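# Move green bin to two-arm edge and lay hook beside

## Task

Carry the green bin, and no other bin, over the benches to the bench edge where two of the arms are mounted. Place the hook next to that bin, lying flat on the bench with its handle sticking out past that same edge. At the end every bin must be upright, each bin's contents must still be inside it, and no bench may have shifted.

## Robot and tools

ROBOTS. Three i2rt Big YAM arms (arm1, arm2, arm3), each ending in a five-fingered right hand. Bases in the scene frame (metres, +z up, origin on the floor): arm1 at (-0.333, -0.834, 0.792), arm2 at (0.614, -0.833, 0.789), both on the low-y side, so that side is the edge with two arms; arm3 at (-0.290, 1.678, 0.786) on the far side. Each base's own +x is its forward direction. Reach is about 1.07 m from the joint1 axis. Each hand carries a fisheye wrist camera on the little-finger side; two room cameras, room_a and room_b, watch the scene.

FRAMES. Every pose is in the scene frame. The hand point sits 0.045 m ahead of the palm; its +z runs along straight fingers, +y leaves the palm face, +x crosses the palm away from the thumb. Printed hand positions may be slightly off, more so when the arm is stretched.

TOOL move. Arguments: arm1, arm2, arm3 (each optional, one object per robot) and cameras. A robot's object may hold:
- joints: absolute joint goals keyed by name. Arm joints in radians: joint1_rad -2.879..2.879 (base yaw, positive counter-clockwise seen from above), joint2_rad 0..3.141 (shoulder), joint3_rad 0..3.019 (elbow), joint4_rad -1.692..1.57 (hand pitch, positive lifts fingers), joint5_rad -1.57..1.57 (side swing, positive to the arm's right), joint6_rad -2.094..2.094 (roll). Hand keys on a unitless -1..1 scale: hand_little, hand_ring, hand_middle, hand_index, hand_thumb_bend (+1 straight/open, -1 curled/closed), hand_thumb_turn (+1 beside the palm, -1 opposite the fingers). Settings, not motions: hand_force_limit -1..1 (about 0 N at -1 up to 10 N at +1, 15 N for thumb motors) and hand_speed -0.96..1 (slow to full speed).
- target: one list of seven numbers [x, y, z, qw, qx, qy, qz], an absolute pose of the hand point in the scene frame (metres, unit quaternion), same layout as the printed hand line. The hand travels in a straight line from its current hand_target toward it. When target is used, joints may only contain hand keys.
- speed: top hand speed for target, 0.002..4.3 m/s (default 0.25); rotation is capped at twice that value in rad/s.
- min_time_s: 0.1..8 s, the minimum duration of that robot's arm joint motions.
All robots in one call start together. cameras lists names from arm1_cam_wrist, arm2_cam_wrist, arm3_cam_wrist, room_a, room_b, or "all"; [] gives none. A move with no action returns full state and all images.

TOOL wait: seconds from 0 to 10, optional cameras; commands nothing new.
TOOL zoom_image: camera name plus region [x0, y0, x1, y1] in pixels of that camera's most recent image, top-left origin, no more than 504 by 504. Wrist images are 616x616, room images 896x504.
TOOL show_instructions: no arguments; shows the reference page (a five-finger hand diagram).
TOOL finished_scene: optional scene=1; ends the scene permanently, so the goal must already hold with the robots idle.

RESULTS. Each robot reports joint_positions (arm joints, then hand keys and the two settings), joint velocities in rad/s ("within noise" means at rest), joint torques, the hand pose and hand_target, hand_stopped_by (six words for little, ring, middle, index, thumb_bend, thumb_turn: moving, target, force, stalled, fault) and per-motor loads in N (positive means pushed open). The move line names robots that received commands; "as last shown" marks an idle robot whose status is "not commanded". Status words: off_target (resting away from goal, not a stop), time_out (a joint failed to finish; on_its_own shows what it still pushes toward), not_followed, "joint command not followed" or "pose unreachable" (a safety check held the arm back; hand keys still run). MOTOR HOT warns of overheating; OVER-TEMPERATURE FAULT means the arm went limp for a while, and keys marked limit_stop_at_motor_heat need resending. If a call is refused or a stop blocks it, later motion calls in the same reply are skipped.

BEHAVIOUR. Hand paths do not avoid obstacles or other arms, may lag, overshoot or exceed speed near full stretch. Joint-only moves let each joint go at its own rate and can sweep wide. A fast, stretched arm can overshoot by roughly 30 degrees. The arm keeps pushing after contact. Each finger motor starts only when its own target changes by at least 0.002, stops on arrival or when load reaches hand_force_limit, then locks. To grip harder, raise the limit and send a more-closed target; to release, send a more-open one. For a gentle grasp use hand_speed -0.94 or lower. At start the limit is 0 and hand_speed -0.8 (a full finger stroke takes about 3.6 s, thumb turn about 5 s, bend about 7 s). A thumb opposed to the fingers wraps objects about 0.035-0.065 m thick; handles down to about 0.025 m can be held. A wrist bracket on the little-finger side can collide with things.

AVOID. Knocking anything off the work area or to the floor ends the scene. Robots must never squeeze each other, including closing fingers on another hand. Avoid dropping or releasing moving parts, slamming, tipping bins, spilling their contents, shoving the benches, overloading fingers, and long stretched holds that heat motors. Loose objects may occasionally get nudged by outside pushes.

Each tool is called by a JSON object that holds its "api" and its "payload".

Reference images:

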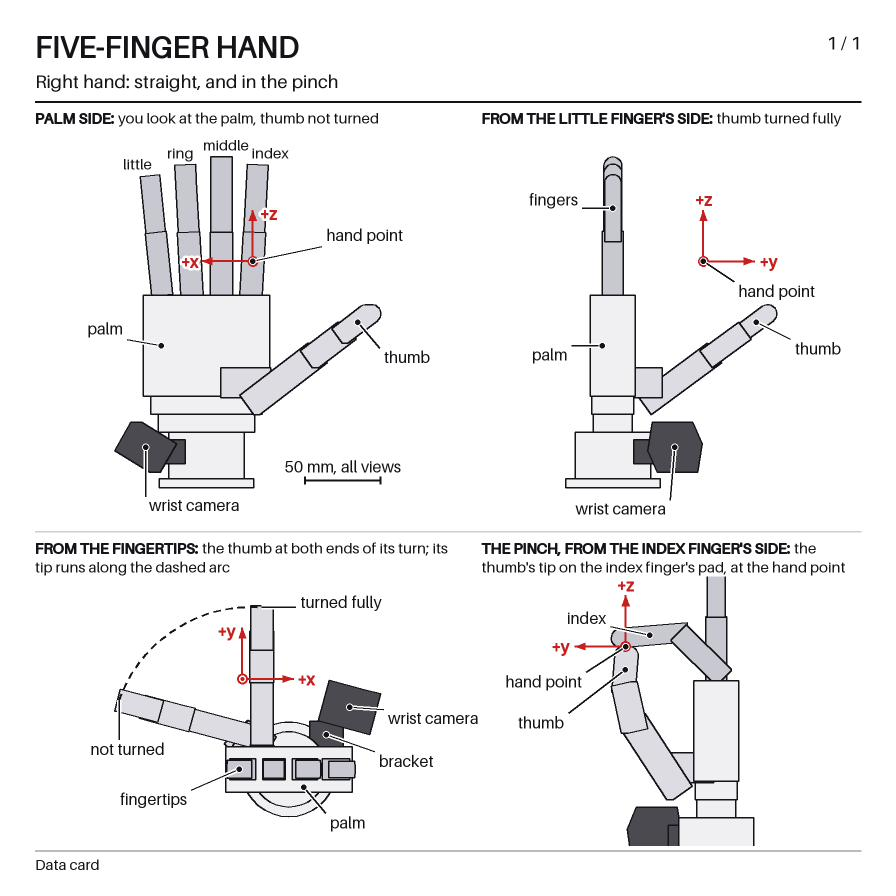

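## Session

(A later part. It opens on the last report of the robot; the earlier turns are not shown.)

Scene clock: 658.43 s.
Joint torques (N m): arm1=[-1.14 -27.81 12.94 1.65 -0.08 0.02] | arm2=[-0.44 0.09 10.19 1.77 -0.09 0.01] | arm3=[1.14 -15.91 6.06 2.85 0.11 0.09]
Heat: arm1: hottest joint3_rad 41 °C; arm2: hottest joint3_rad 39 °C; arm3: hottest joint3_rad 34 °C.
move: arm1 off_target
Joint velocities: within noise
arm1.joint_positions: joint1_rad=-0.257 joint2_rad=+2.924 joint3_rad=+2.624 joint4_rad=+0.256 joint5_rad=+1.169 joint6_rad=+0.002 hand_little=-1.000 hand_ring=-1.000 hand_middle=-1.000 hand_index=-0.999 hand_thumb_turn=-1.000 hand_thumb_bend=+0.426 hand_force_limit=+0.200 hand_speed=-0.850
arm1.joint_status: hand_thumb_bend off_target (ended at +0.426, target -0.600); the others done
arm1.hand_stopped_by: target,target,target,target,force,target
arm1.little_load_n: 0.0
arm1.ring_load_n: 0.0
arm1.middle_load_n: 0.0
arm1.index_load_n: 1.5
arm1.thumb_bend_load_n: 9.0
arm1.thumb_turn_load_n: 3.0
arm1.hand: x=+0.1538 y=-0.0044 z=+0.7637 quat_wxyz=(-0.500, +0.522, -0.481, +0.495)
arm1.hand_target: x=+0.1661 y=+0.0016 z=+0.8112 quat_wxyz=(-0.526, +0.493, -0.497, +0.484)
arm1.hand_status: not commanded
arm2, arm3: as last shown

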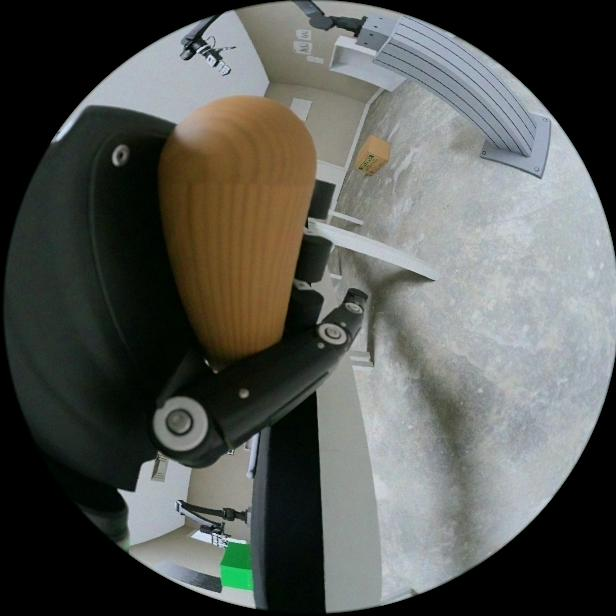

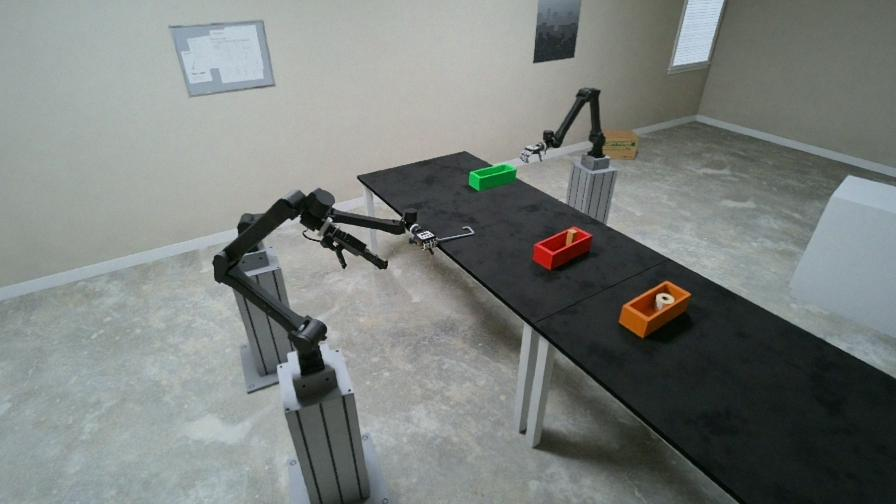

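{"api": "move", "payload": {"arm1": {"target": [0.163, 0.0, 0.86, 0.5255, -0.4928, 0.4974, -0.4841], "speed": 0.08}, "cameras": ["arm1_cam_wrist", "room_b", "room_a"]}}

{"api": "zoom_image", "payload": {"camera": "room_b", "region": [390, 190, 490, 265]}}

{"api": "zoom_image", "payload": {"camera": "room_a", "region": [420, 180, 500, 260]}}

Scene clock: 670.07 s.
Joint torques (N m): arm1=[-0.67 -30.86 11.02 2.19 0.14 0.11] | arm2=[-0.85 -0.03 10.18 1.76 -0.09 0.01] | arm3=[0.79 -15.74 6.05 2.92 0.09 0.05]
Heat: arm1: hottest joint2_rad 41 °C; arm2: hottest joint3_rad 39 °C; arm3: hottest joint3_rad 34 °C.
move: arm1 off_target
Joint velocities: within noise
arm1.joint_positions: joint1_rad=-0.257 joint2_rad=+2.848 joint3_rad=+2.528 joint4_rad=+0.242 joint5_rad=+1.169 joint6_rad=-0.010 hand_little=-1.000 hand_ring=-1.000 hand_middle=-1.000 hand_index=-0.999 hand_thumb_turn=-1.000 hand_thumb_bend=+0.426 hand_force_limit=+0.200 hand_speed=-0.850
arm1.joint_status: not commanded
arm1.hand_stopped_by: target,target,target,target,force,target
arm1.little_load_n: 0.0
arm1.ring_load_n: 0.0
arm1.middle_load_n: 0.0
arm1.index_load_n: 3.5
arm1.thumb_bend_load_n: 8.5
arm1.thumb_turn_load_n: 2.5
arm1.hand: x=+0.1512 y=-0.0119 z=+0.7789 quat_wxyz=(-0.486, +0.536, -0.473, +0.503)
arm1.hand_target: x=+0.1616 y=-0.0032 z=+0.8593 quat_wxyz=(-0.525, +0.492, -0.497, +0.484)
arm1.hand_status: off_target (0.083 m and 7.6 deg from the pose sent, 0.097 m and 5.0 deg at the start)
arm2, arm3: as last shown
pictures: arm1_cam_wrist, room_a, room_b

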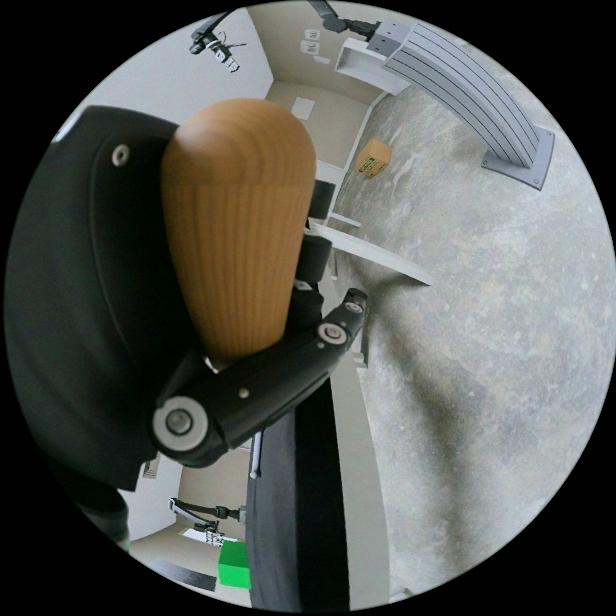

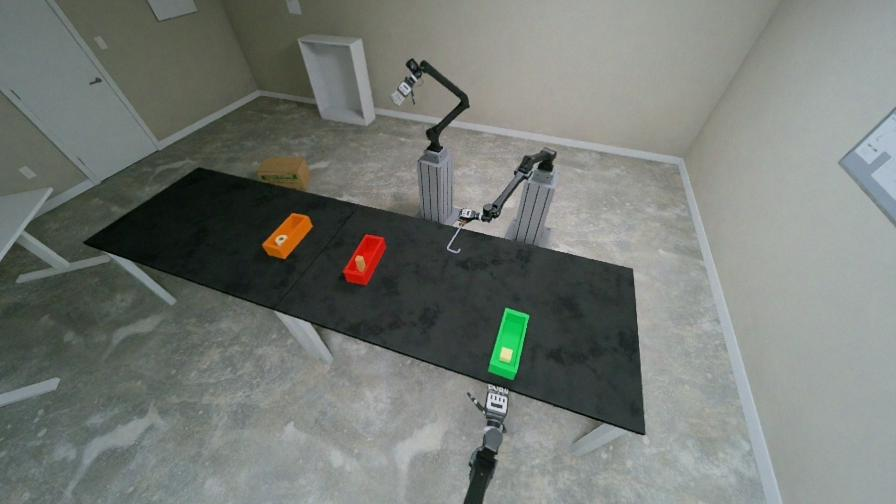

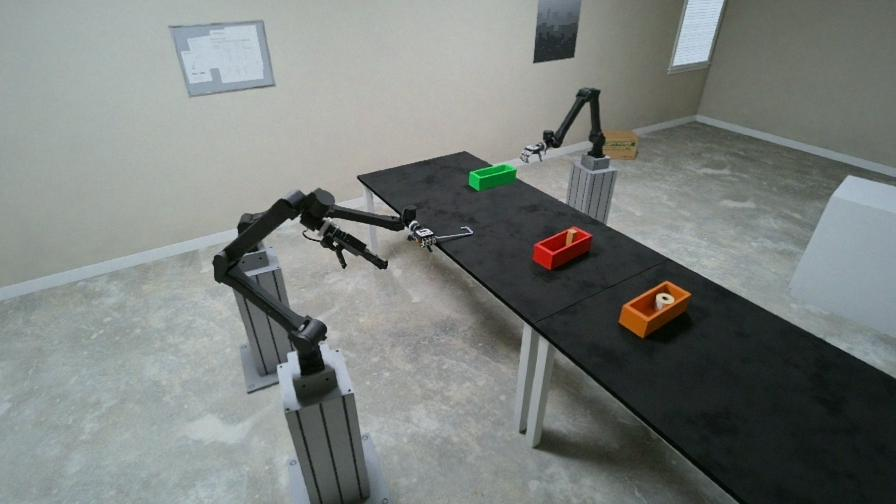

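Scaled by 5.040 from the camera's image (finer frame: 1280x720).

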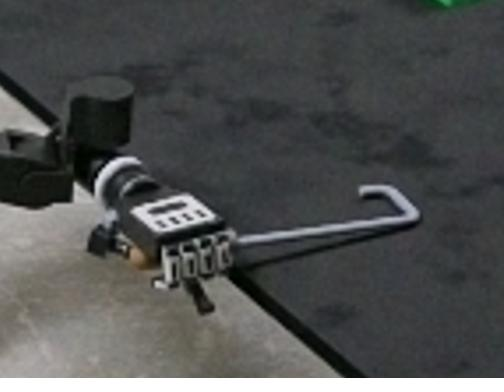

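Scaled by 6.300 from the camera's image (finer frame: 1280x720).

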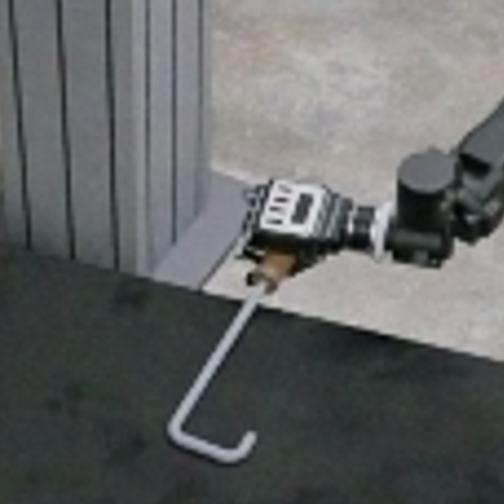

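{"api": "move", "payload": {"arm1": {"target": [0.155, -0.02, 0.94, 0.5452, -0.4718, 0.5168, -0.4642], "speed": 0.1}, "cameras": ["arm1_cam_wrist", "room_b", "room_a"]}}

{"api": "zoom_image", "payload": {"camera": "room_b", "region": [390, 190, 490, 265]}}

{"api": "zoom_image", "payload": {"camera": "room_a", "region": [420, 180, 500, 260]}}

Scene clock: 680.43 s.
Joint torques (N m): arm1=[-0.44 -30.74 12.25 2.21 0.01 0.38] | arm2=[-0.38 -0.03 10.26 1.8 -0.07 0.02] | arm3=[0.56 -15.62 6.11 2.96 0.12 0.02]
Heat: arm1: hottest joint2_rad 42 °C; arm2: hottest joint3_rad 39 °C; arm3: hottest joint3_rad 34 °C.
move: arm1 off_target
Joint velocities: within noise
arm1.joint_positions: joint1_rad=-0.257 joint2_rad=+2.627 joint3_rad=+2.197 joint4_rad=+0.334 joint5_rad=+1.171 joint6_rad=+0.027 hand_little=-1.000 hand_ring=-1.000 hand_middle=-1.000 hand_index=-0.999 hand_thumb_turn=-1.000 hand_thumb_bend=+0.426 hand_force_limit=+0.200 hand_speed=-0.850
arm1.joint_status: not commanded
arm1.hand_stopped_by: target,target,target,target,force,target
arm1.little_load_n: 0.0
arm1.ring_load_n: 0.0
arm1.middle_load_n: 0.0
arm1.index_load_n: 4.0
arm1.thumb_bend_load_n: 9.0
arm1.thumb_turn_load_n: 3.0
arm1.hand: x=+0.1385 y=-0.0435 z=+0.8205 quat_wxyz=(-0.489, +0.532, -0.481, +0.497)
arm1.hand_target: x=+0.1490 y=-0.0309 z=+0.9173 quat_wxyz=(-0.545, +0.471, -0.515, +0.464)
arm1.hand_status: off_target (0.123 m and 11.0 deg from the pose sent, 0.161 m and 12.1 deg at the start; pose on its path clipped on 53 of 59 steps)
arm2, arm3: as last shown
pictures: arm1_cam_wrist, room_a, room_b

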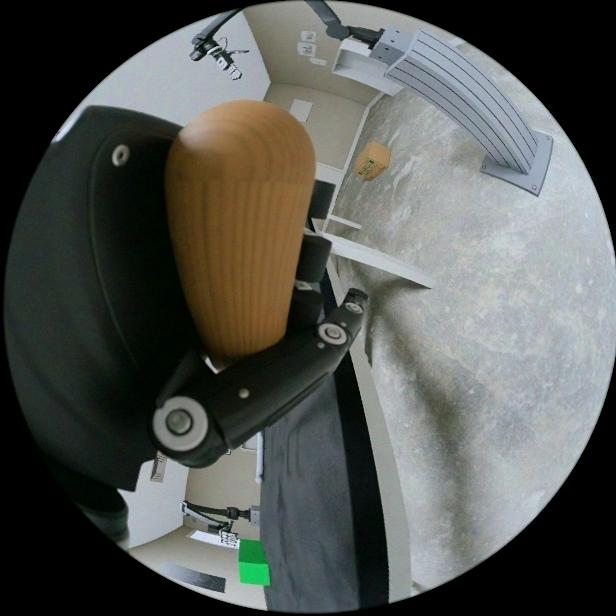

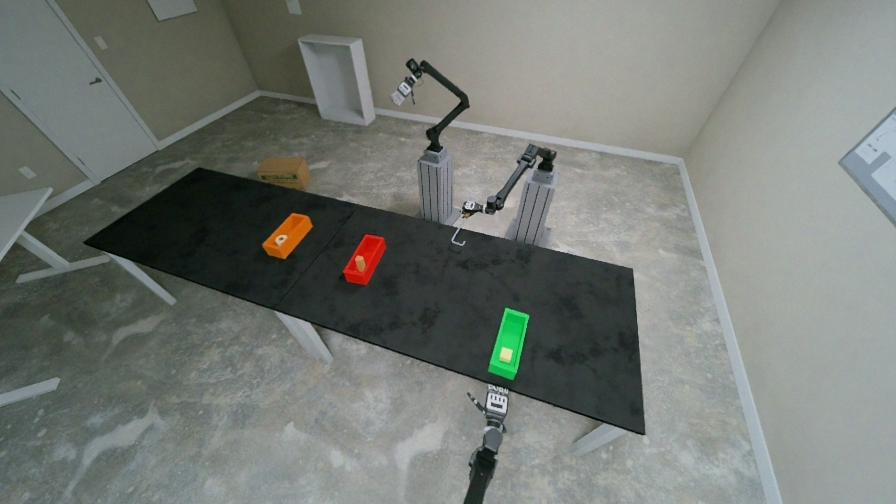

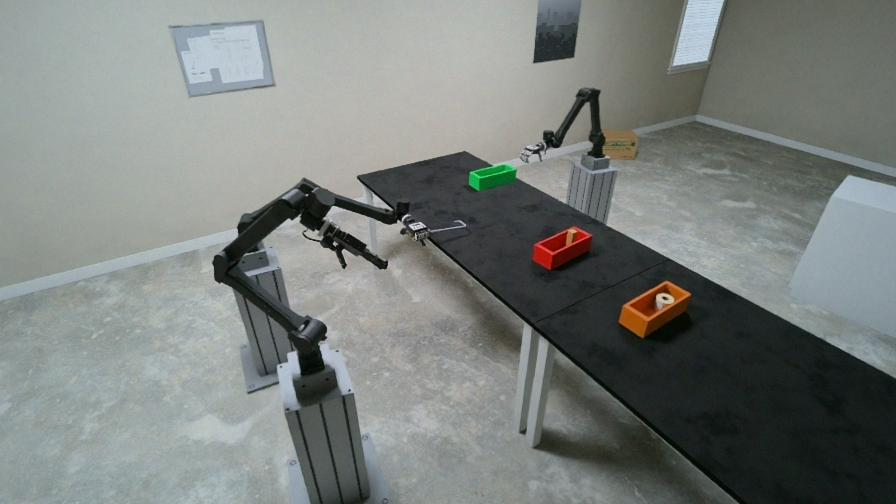

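Scaled by 5.040 from the camera's image (finer frame: 1280x720).

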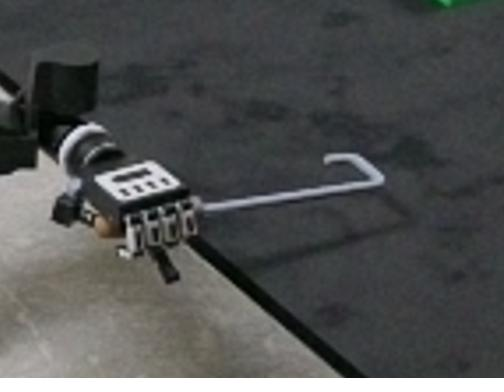

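Scaled by 6.300 from the camera's image (finer frame: 1280x720).

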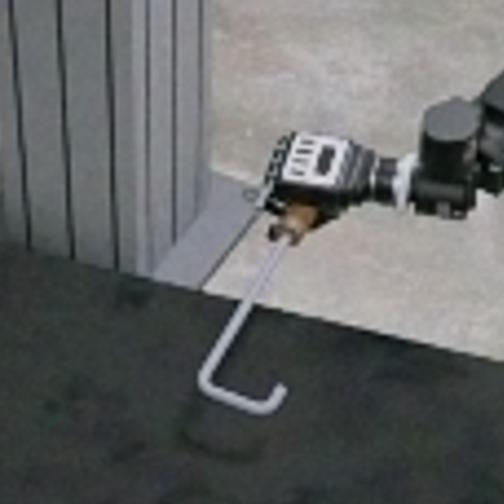

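{"api": "move", "payload": {"arm1": {"target": [0.0, -0.2, 1.0, 0.5452, -0.4718, 0.5168, -0.4642], "speed": 0.15}, "arm3": {"target": [-0.31, 1.0, 0.82, 0.016, 0.0, 0.7071, -0.7071], "speed": 0.15}, "cameras": ["arm1_cam_wrist", "arm3_cam_wrist", "room_b", "room_a"]}}

{"api": "zoom_image", "payload": {"camera": "arm3_cam_wrist", "region": [220, 150, 460, 390]}}

{"api": "zoom_image", "payload": {"camera": "room_b", "region": [360, 180, 480, 270]}}

{"api": "zoom_image", "payload": {"camera": "room_a", "region": [420, 160, 520, 260]}}

Scene clock: 715.63 s.
Joint torques (N m): arm1=[1.14 -21.07 9.61 3.11 0.18 0.25] | arm2=[-0.26 0.15 10.18 1.87 -0.08 0.01] | arm3=[0.44 -15.44 6.83 2.8 0.07 0.03]
Heat: arm1: hottest joint2_rad 40 °C; arm2: hottest joint3_rad 40 °C; arm3: hottest joint3_rad 34 °C.
move: arm1 off_target; arm3 off_target
Joint velocities: within noise
arm1.joint_positions: joint1_rad=-0.148 joint2_rad=+1.964 joint3_rad=+1.297 joint4_rad=+0.592 joint5_rad=+1.297 joint6_rad=+0.038 hand_little=-1.000 hand_ring=-1.000 hand_middle=-1.000 hand_index=-0.999 hand_thumb_turn=-1.000 hand_thumb_bend=+0.426 hand_force_limit=+0.200 hand_speed=-0.850
arm1.joint_status: not commanded
arm1.hand_stopped_by: target,target,target,target,force,target
arm1.little_load_n: 0.0
arm1.ring_load_n: 0.0
arm1.middle_load_n: 0.0
arm1.index_load_n: 4.0
arm1.thumb_bend_load_n: 9.5
arm1.thumb_turn_load_n: 3.0
arm1.hand: x=+0.0063 y=-0.2154 z=+0.9443 quat_wxyz=(-0.496, +0.517, -0.488, +0.498)
arm1.hand_target: x=-0.0005 y=-0.2025 z=+0.9995 quat_wxyz=(-0.544, +0.472, -0.516, +0.463)
arm1.hand_status: off_target (0.058 m and 9.2 deg from the pose sent, 0.275 m and 11.0 deg at the start; pose on its path clipped on 32 of 71 steps)
arm2: as last shown
arm3.joint_positions: joint1_rad=+0.067 joint2_rad=+2.019 joint3_rad=+0.874 joint4_rad=+1.114 joint5_rad=-0.141 joint6_rad=+0.014 hand_little=+0.000 hand_ring=+0.000 hand_middle=+0.000 hand_index=+0.000 hand_thumb_turn=+1.000 hand_thumb_bend=+1.000 hand_force_limit=+0.000 hand_speed=-0.400
arm3.joint_status: not commanded
arm3.hand_stopped_by: target,target,target,target,target,target
arm3.little_load_n: 0.0
arm3.ring_load_n: 0.0
arm3.middle_load_n: 0.0
arm3.index_load_n: 0.0
arm3.thumb_bend_load_n: 0.0
arm3.thumb_turn_load_n: 0.0
arm3.hand: x=-0.3163 y=+1.0109 z=+0.8148 quat_wxyz=(-0.011, -0.001, -0.717, +0.697)
arm3.hand_target: x=-0.3100 y=+1.0005 z=+0.8202 quat_wxyz=(-0.016, +0.000, -0.707, +0.707)
arm3.hand_status: off_target (0.014 m and 1.7 deg from the pose sent, 0.067 m and 0.8 deg at the start)
pictures: arm1_cam_wrist, arm3_cam_wrist, room_a, room_b

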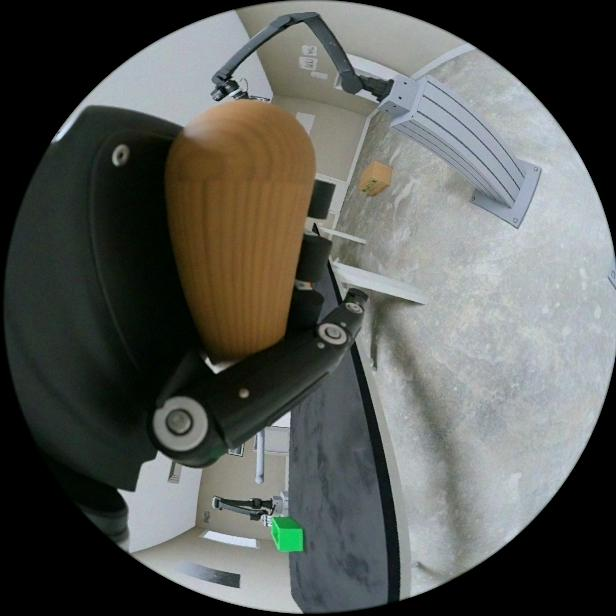

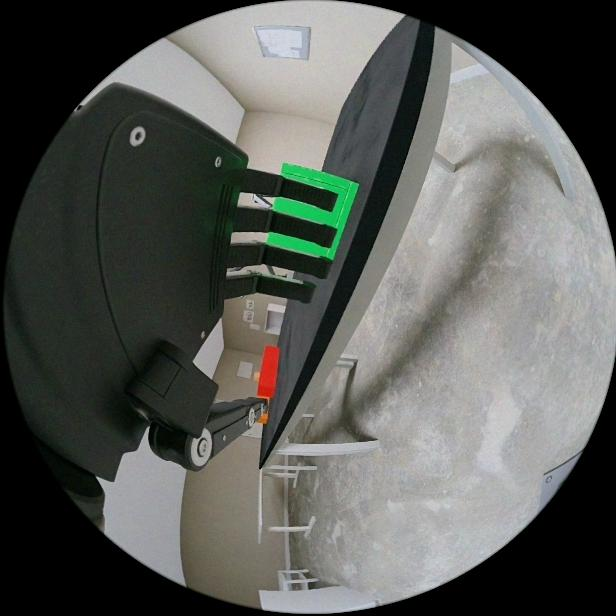

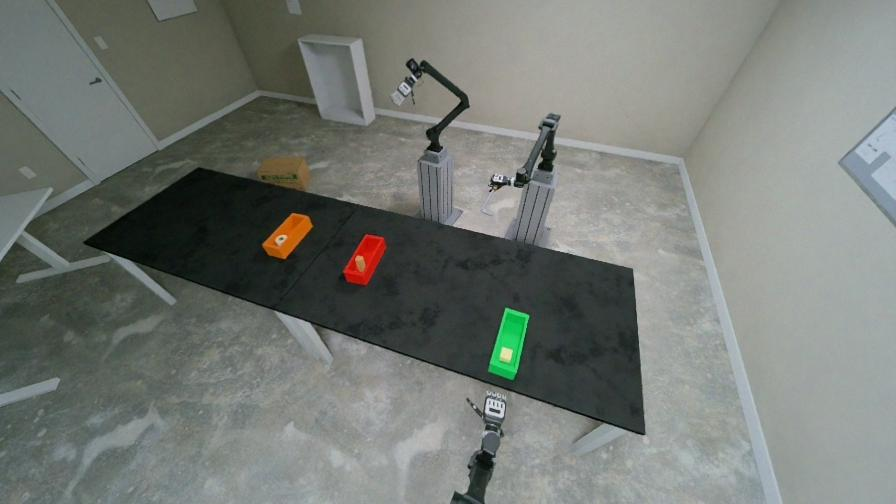

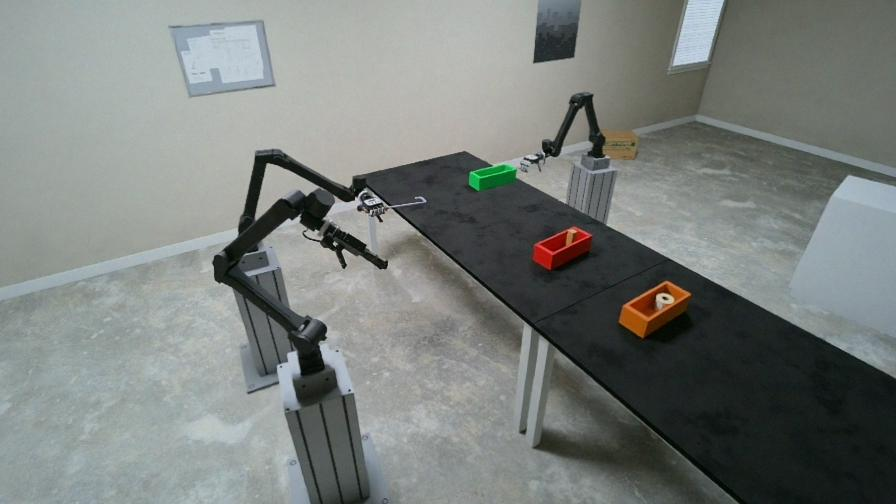

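Scaled by 2.100 from the camera's image (finer frame: 880x880).

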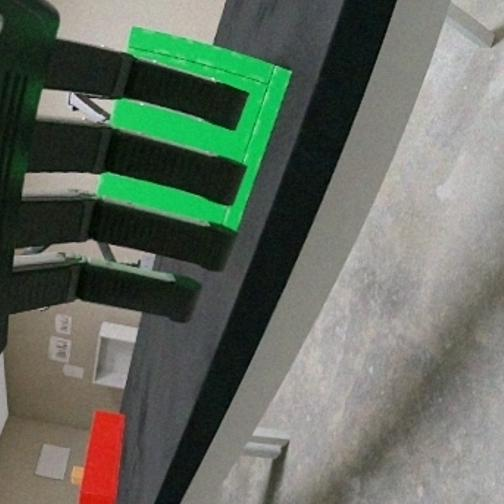

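Scaled by 4.200 from the camera's image (finer frame: 1280x720).

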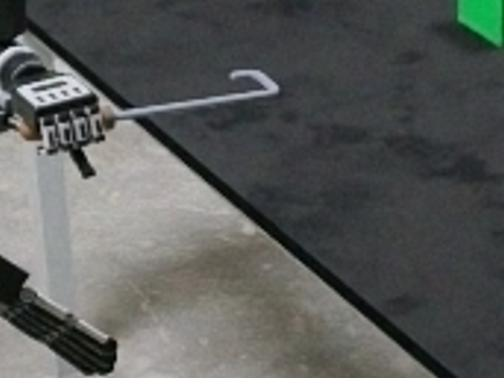

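Scaled by 5.040 from the camera's image (finer frame: 1280x720).

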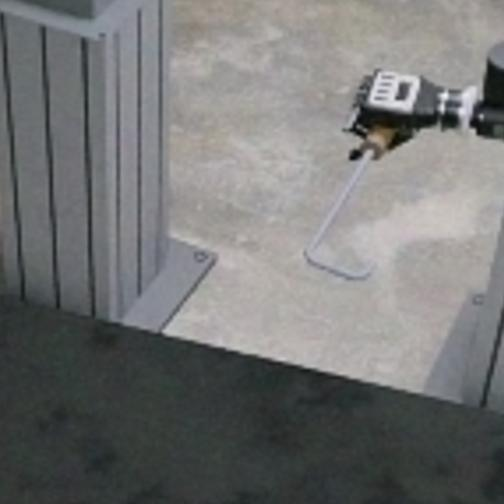

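{"api": "move", "payload": {"arm3": {"target": [-0.318, 0.80, 0.838, 0.0, 0.0, 0.693, -0.721], "speed": 0.1}, "cameras": ["arm3_cam_wrist", "room_a"]}}

{"api": "zoom_image", "payload": {"camera": "room_a", "region": [440, 270, 580, 410]}}

Scene clock: 733.40 s.
Joint torques (N m): arm1=[1.32 -20.37 9.68 2.96 0.19 0.23] | arm2=[-0.62 -0.03 10.17 1.83 -0.09 0.01] | arm3=[1.38 -22.3 10.22 1.74 0.11 -0.18]
Heat: arm1: hottest joint3_rad 40 °C; arm2: hottest joint3_rad 40 °C; arm3: hottest joint3_rad 35 °C.
move: arm3 off_target
Joint velocities: within noise
arm1: as last shown
arm1.index_load_n: 4.5
arm1.thumb_turn_load_n: 2.5
arm2.joint_positions: joint1_rad=-0.703 joint2_rad=+0.620 joint3_rad=+1.332 joint4_rad=-1.334 joint5_rad=-0.165 joint6_rad=-0.984 hand_little=+1.000 hand_ring=+1.000 hand_middle=+1.000 hand_index=+1.000 hand_thumb_turn=+1.000 hand_thumb_bend=+1.000 hand_force_limit=+0.000 hand_speed=-0.800
arm2.joint_status: not commanded
arm2.hand_stopped_by: target,target,target,target,target,target
arm2.little_load_n: 0.0
arm2.ring_load_n: 0.0
arm2.middle_load_n: 0.0
arm2.index_load_n: 0.0
arm2.thumb_bend_load_n: 0.0
arm2.thumb_turn_load_n: 0.0
arm2.hand: x=+0.7903 y=-0.6836 z=+1.2366 quat_wxyz=(-0.328, +0.885, +0.088, +0.319)
arm2.hand_target: x=+0.7900 y=-0.6839 z=+1.2437 quat_wxyz=(-0.332, +0.881, +0.089, +0.325)
arm2.hand_status: not commanded
arm3.joint_positions: joint1_rad=+0.096 joint2_rad=+2.300 joint3_rad=+1.531 joint4_rad=+0.796 joint5_rad=-0.088 joint6_rad=+0.014 hand_little=+0.000 hand_ring=+0.000 hand_middle=+0.000 hand_index=+0.000 hand_thumb_turn=+1.000 hand_thumb_bend=+1.000 hand_force_limit=+0.000 hand_speed=-0.400
arm3.joint_status: not commanded
arm3.hand_stopped_by: target,target,target,target,target,target
arm3.little_load_n: 0.0
arm3.ring_load_n: 0.0
arm3.middle_load_n: -0.5
arm3.index_load_n: 0.0
arm3.thumb_bend_load_n: 0.0
arm3.thumb_turn_load_n: -0.5
arm3.hand: x=-0.3261 y=+0.8118 z=+0.8383 quat_wxyz=(+0.000, -0.006, -0.696, +0.718)
arm3.hand_target: x=-0.3179 y=+0.8010 z=+0.8384 quat_wxyz=(+0.000, +0.000, -0.693, +0.721)
arm3.hand_status: off_target (0.014 m and 0.9 deg from the pose sent, 0.212 m and 4.0 deg at the start)

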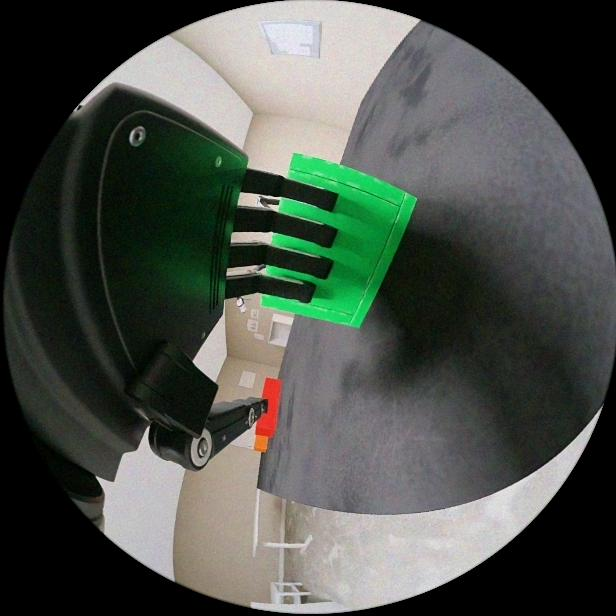

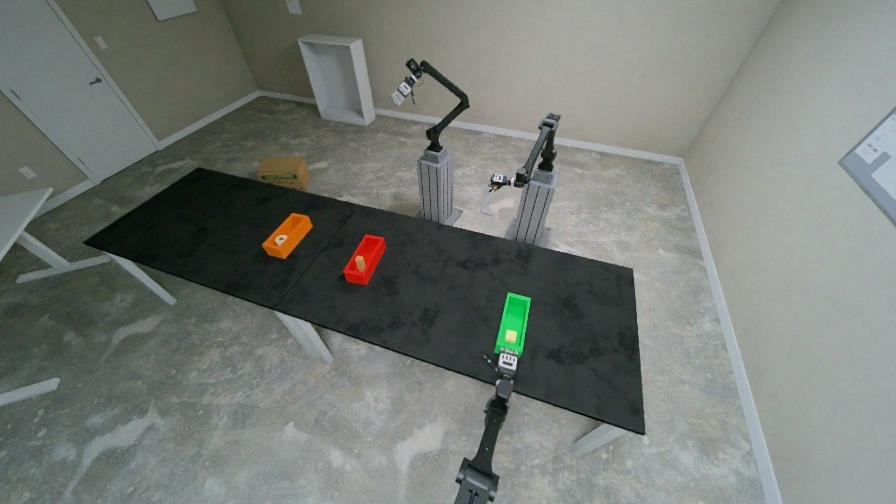

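Scaled by 3.600 from the camera's image (finer frame: 1280x720).

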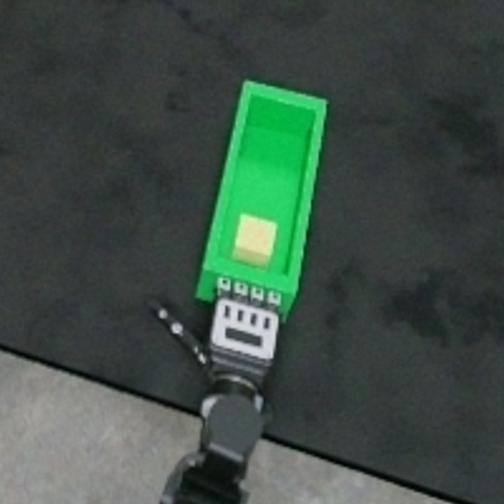

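{"api": "move", "payload": {"arm3": {"target": [-0.318, 0.63, 0.85, 0.0, 0.0, 0.685, -0.729], "speed": 0.1}, "cameras": ["arm3_cam_wrist", "room_a", "room_b"]}}

{"api": "zoom_image", "payload": {"camera": "room_a", "region": [440, 230, 580, 370]}}

Scene clock: 738.50 s.
Joint torques (N m): arm1=[1.38 -20.42 9.76 3.07 0.19 0.22] | arm2=[-0.32 0.03 10.19 1.78 -0.1 0.03] | arm3=[0.91 -27.63 13.01 1.91 -0.01 -0.17]
Heat: arm1: hottest joint3_rad 40 °C; arm2: hottest joint3_rad 40 °C; arm3: hottest joint3_rad 37 °C.
move: arm3 off_target
Joint velocities: within noise
arm1, arm2: as last shown
arm1.little_load_n: 0.5
arm1.ring_load_n: 0.5
arm1.thumb_bend_load_n: 9.0
arm2.ring_load_n: -0.5
arm3.joint_positions: joint1_rad=+0.113 joint2_rad=+2.793 joint3_rad=+2.560 joint4_rad=+0.279 joint5_rad=-0.068 joint6_rad=+0.014 hand_little=+0.000 hand_ring=+0.000 hand_middle=+0.000 hand_index=+0.000 hand_thumb_turn=+1.000 hand_thumb_bend=+1.000 hand_force_limit=+0.000 hand_speed=-0.400
arm3.joint_status: not commanded
arm3.hand_stopped_by: target,target,target,target,target,target
arm3.little_load_n: 0.0
arm3.ring_load_n: 0.0
arm3.middle_load_n: -0.5
arm3.index_load_n: 0.0
arm3.thumb_bend_load_n: 0.0
arm3.thumb_turn_load_n: 0.0
arm3.hand: x=-0.3289 y=+0.6369 z=+0.8501 quat_wxyz=(+0.001, -0.007, -0.689, +0.725)
arm3.hand_target: x=-0.3177 y=+0.6325 z=+0.8500 quat_wxyz=(+0.000, +0.000, -0.685, +0.729)
arm3.hand_status: off_target (0.013 m and 1.1 deg from the pose sent, 0.182 m and 2.0 deg at the start)

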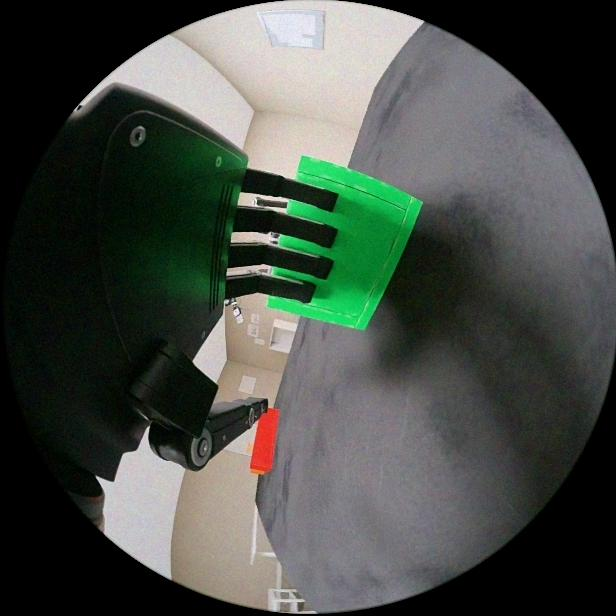

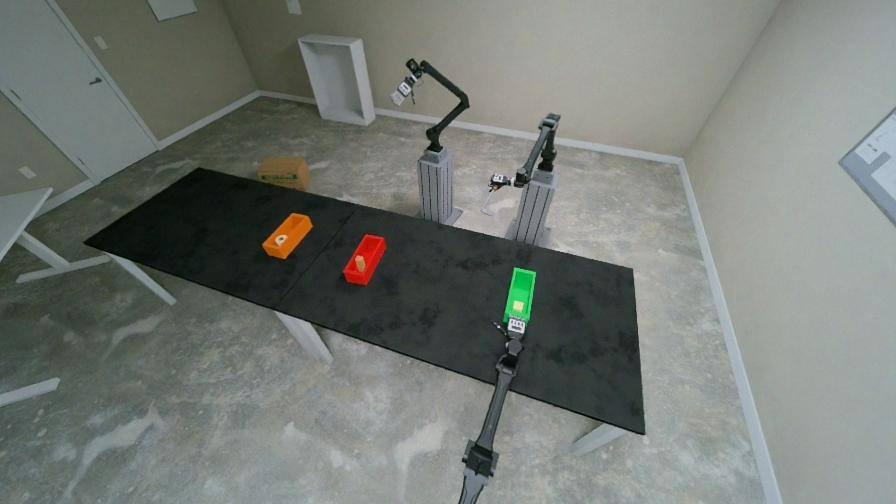

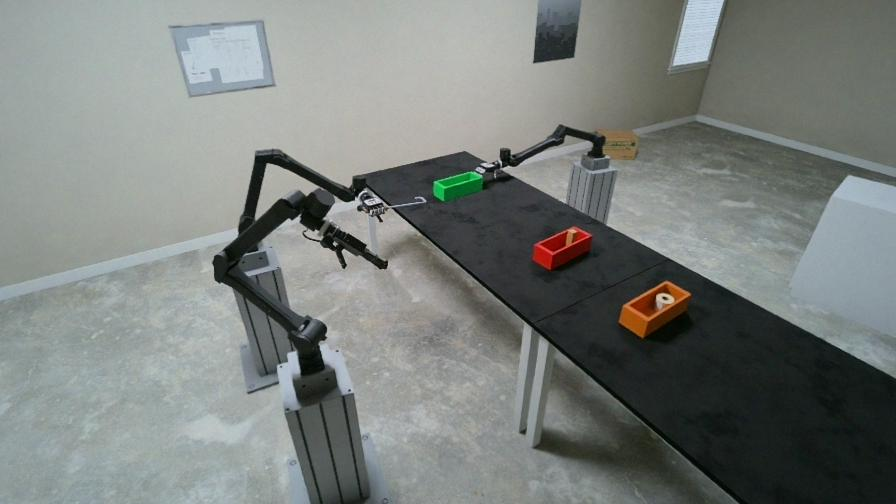

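Scaled by 3.600 from the camera's image (finer frame: 1280x720).

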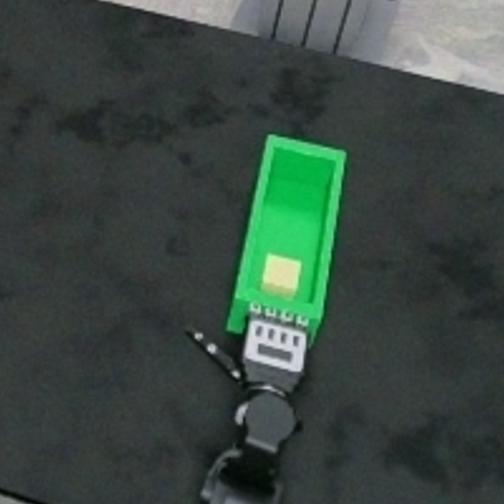

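{"api": "move", "payload": {"arm3": {"target": [-0.318, 0.71, 0.84, 0.0, 0.0, 0.69, -0.724], "speed": 0.15}}}

{"api": "move", "payload": {"arm3": {"target": [-0.318, 0.71, 0.805, 0.0, 0.0, 0.69, -0.724], "speed": 0.15, "joints": {"hand_little": 1.0, "hand_ring": 1.0, "hand_middle": 1.0, "hand_index": 1.0}}}}

{"api": "move", "payload": {"arm3": {"target": [-0.318, 0.618, 0.815, 0.0, 0.0, 0.685, -0.729], "speed": 0.08}, "cameras": ["arm3_cam_wrist", "room_a", "room_b"]}}

{"api": "zoom_image", "payload": {"camera": "room_a", "region": [440, 210, 580, 350]}}

Scene clock: 746.33 s.
Joint torques (N m): arm1=[1.49 -20.72 9.59 2.91 0.17 0.22] | arm2=[-0.32 -0.03 10.14 1.78 -0.07 0.01] | arm3=[0.32 -28.16 8.03 2.92 0.02 -0.18]
Heat: arm1: hottest joint3_rad 40 °C; arm2: hottest joint3_rad 40 °C; arm3: hottest joint3_rad 40 °C.
move: arm3 done
Joint velocities: within noise
arm1, arm2: as last shown
arm1.little_load_n: 0.0
arm1.ring_load_n: 0.0
arm2.ring_load_n: 0.0
arm3.joint_positions: joint1_rad=+0.113 joint2_rad=+2.533 joint3_rad=+1.999 joint4_rad=+0.561 joint5_rad=-0.076 joint6_rad=+0.014 hand_little=+0.000 hand_ring=+0.000 hand_middle=+0.000 hand_index=+0.000 hand_thumb_turn=+1.000 hand_thumb_bend=+1.000 hand_force_limit=+0.000 hand_speed=-0.400
arm3.joint_status: not commanded
arm3.hand_stopped_by: target,target,target,target,target,target
arm3.little_load_n: 0.0
arm3.ring_load_n: 0.0
arm3.middle_load_n: -0.5
arm3.index_load_n: 0.0
arm3.thumb_bend_load_n: 0.0
arm3.thumb_turn_load_n: -0.5
arm3.hand: x=-0.3214 y=+0.7102 z=+0.8336 quat_wxyz=(-0.002, -0.004, -0.696, +0.718)
arm3.hand_target: x=-0.3179 y=+0.7100 z=+0.8399 quat_wxyz=(+0.000, +0.000, -0.690, +0.724)
arm3.hand_status: done (0.007 m and 1.1 deg from the pose sent, 0.075 m and 0.8 deg at the start)
pictures: none

Scene clock: 747.50 s.
Joint torques (N m): arm1=[1.67 -20.95 9.57 3.03 0.17 0.25] | arm2=[-0.44 0.21 10.17 1.87 -0.08 0] | arm3=[0.62 -26.46 8.76 2.65 0.03 -0.19]
Heat: arm1: hottest joint3_rad 40 °C; arm2: hottest joint3_rad 40 °C; arm3: hottest joint3_rad 40 °C.
move: arm3 off_target
Joint velocities: within noise
arm1, arm2: as last shown
arm1.index_load_n: 4.0
arm3.joint_positions: joint1_rad=+0.113 joint2_rad=+2.561 joint3_rad=+1.999 joint4_rad=+0.609 joint5_rad=-0.076 joint6_rad=+0.014 hand_little=+1.000 hand_ring=+1.000 hand_middle=+1.000 hand_index=+1.000 hand_thumb_turn=+1.000 hand_thumb_bend=+1.000 hand_force_limit=+0.000 hand_speed=-0.400
arm3.joint_status: all done
arm3.hand_stopped_by: target,target,target,target,target,target
arm3.little_load_n: 0.0
arm3.ring_load_n: 0.0
arm3.middle_load_n: 0.0
arm3.index_load_n: 0.0
arm3.thumb_bend_load_n: 0.0
arm3.thumb_turn_load_n: 0.0
arm3.hand: x=-0.3214 y=+0.7104 z=+0.8199 quat_wxyz=(-0.002, -0.004, -0.689, +0.725)
arm3.hand_target: x=-0.3179 y=+0.7105 z=+0.8053 quat_wxyz=(+0.000, +0.000, -0.690, +0.724)
arm3.hand_status: off_target (0.015 m and 0.5 deg from the pose sent, 0.029 m and 1.1 deg at the start)
pictures: none

Scene clock: 750.63 s.
Joint torques (N m): arm1=[1.44 -20.84 9.73 3.12 0.18 0.21] | arm2=[-0.44 0.09 10.28 1.8 -0.09 0.02] | arm3=[0.97 -28.69 13.09 1.72 0.04 -0.2]
Heat: arm1: hottest joint3_rad 40 °C; arm2: hottest joint3_rad 40 °C; arm3: hottest joint3_rad 41 °C.
move: arm3 off_target
Joint velocities: within noise
arm1, arm2: as last shown
arm1.index_load_n: 4.5
arm2.index_load_n: -0.5
arm3.joint_positions: joint1_rad=+0.115 joint2_rad=+2.976 joint3_rad=+2.840 joint4_rad=+0.189 joint5_rad=-0.064 joint6_rad=+0.014 hand_little=+1.000 hand_ring=+1.000 hand_middle=+1.000 hand_index=+1.000 hand_thumb_turn=+1.000 hand_thumb_bend=+1.000 hand_force_limit=+0.000 hand_speed=-0.400
arm3.joint_status: not commanded
arm3.hand_stopped_by: target,target,target,target,target,target
arm3.little_load_n: 0.0
arm3.ring_load_n: -0.5
arm3.middle_load_n: 0.0
arm3.index_load_n: 0.0
arm3.thumb_bend_load_n: 0.0
arm3.thumb_turn_load_n: 0.0
arm3.hand: x=-0.3291 y=+0.6240 z=+0.8182 quat_wxyz=(+0.002, -0.008, -0.687, +0.727)
arm3.hand_target: x=-0.3178 y=+0.6226 z=+0.8158 quat_wxyz=(+0.002, -0.001, -0.684, +0.730)
arm3.hand_status: off_target (0.013 m and 1.0 deg from the pose sent, 0.093 m and 0.8 deg at the start)

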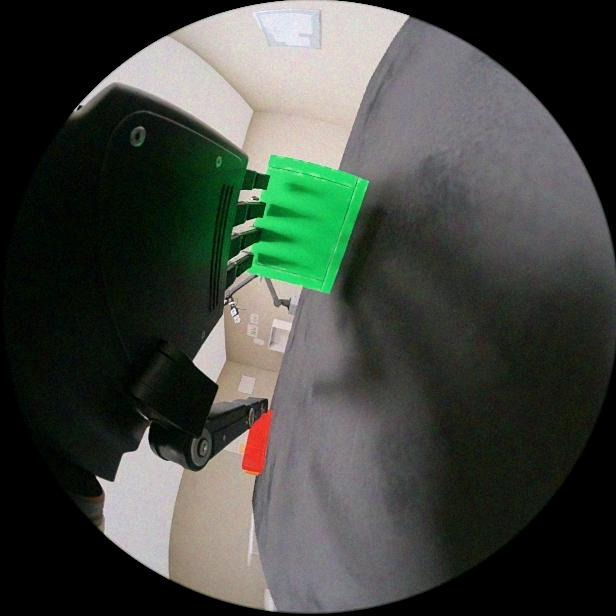

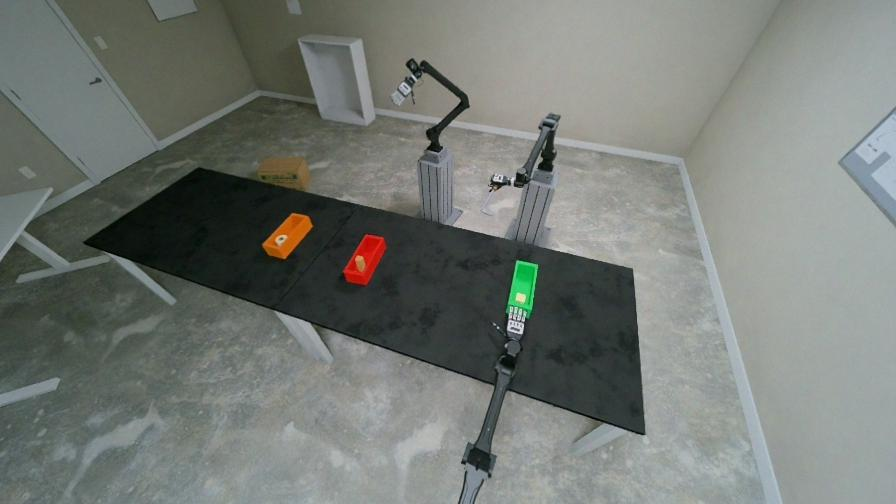

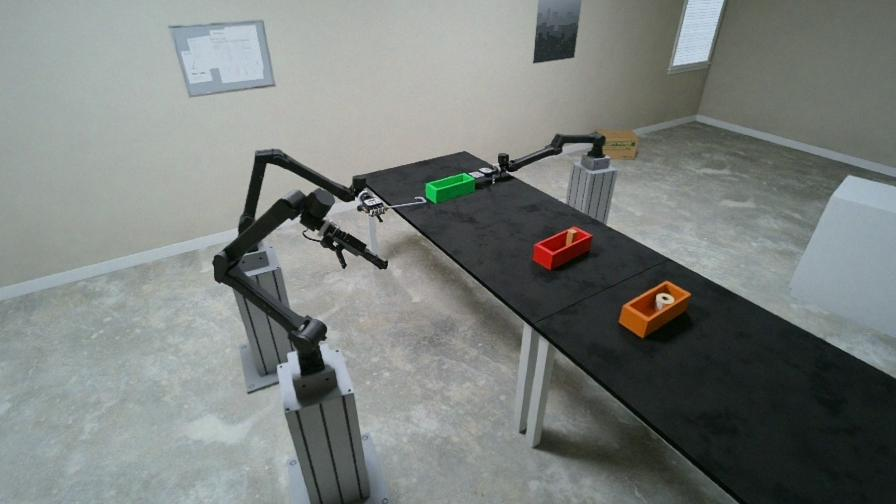

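Scaled by 3.600 from the camera's image (finer frame: 1280x720).

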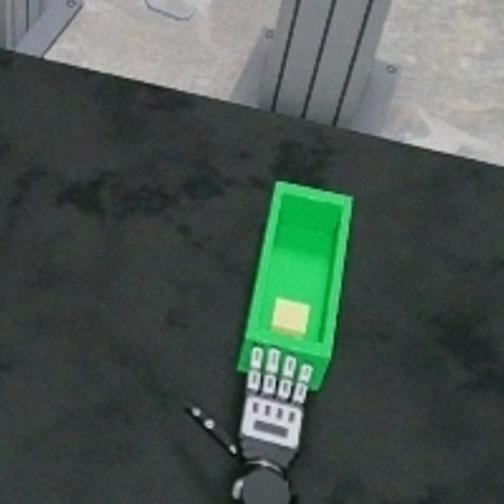

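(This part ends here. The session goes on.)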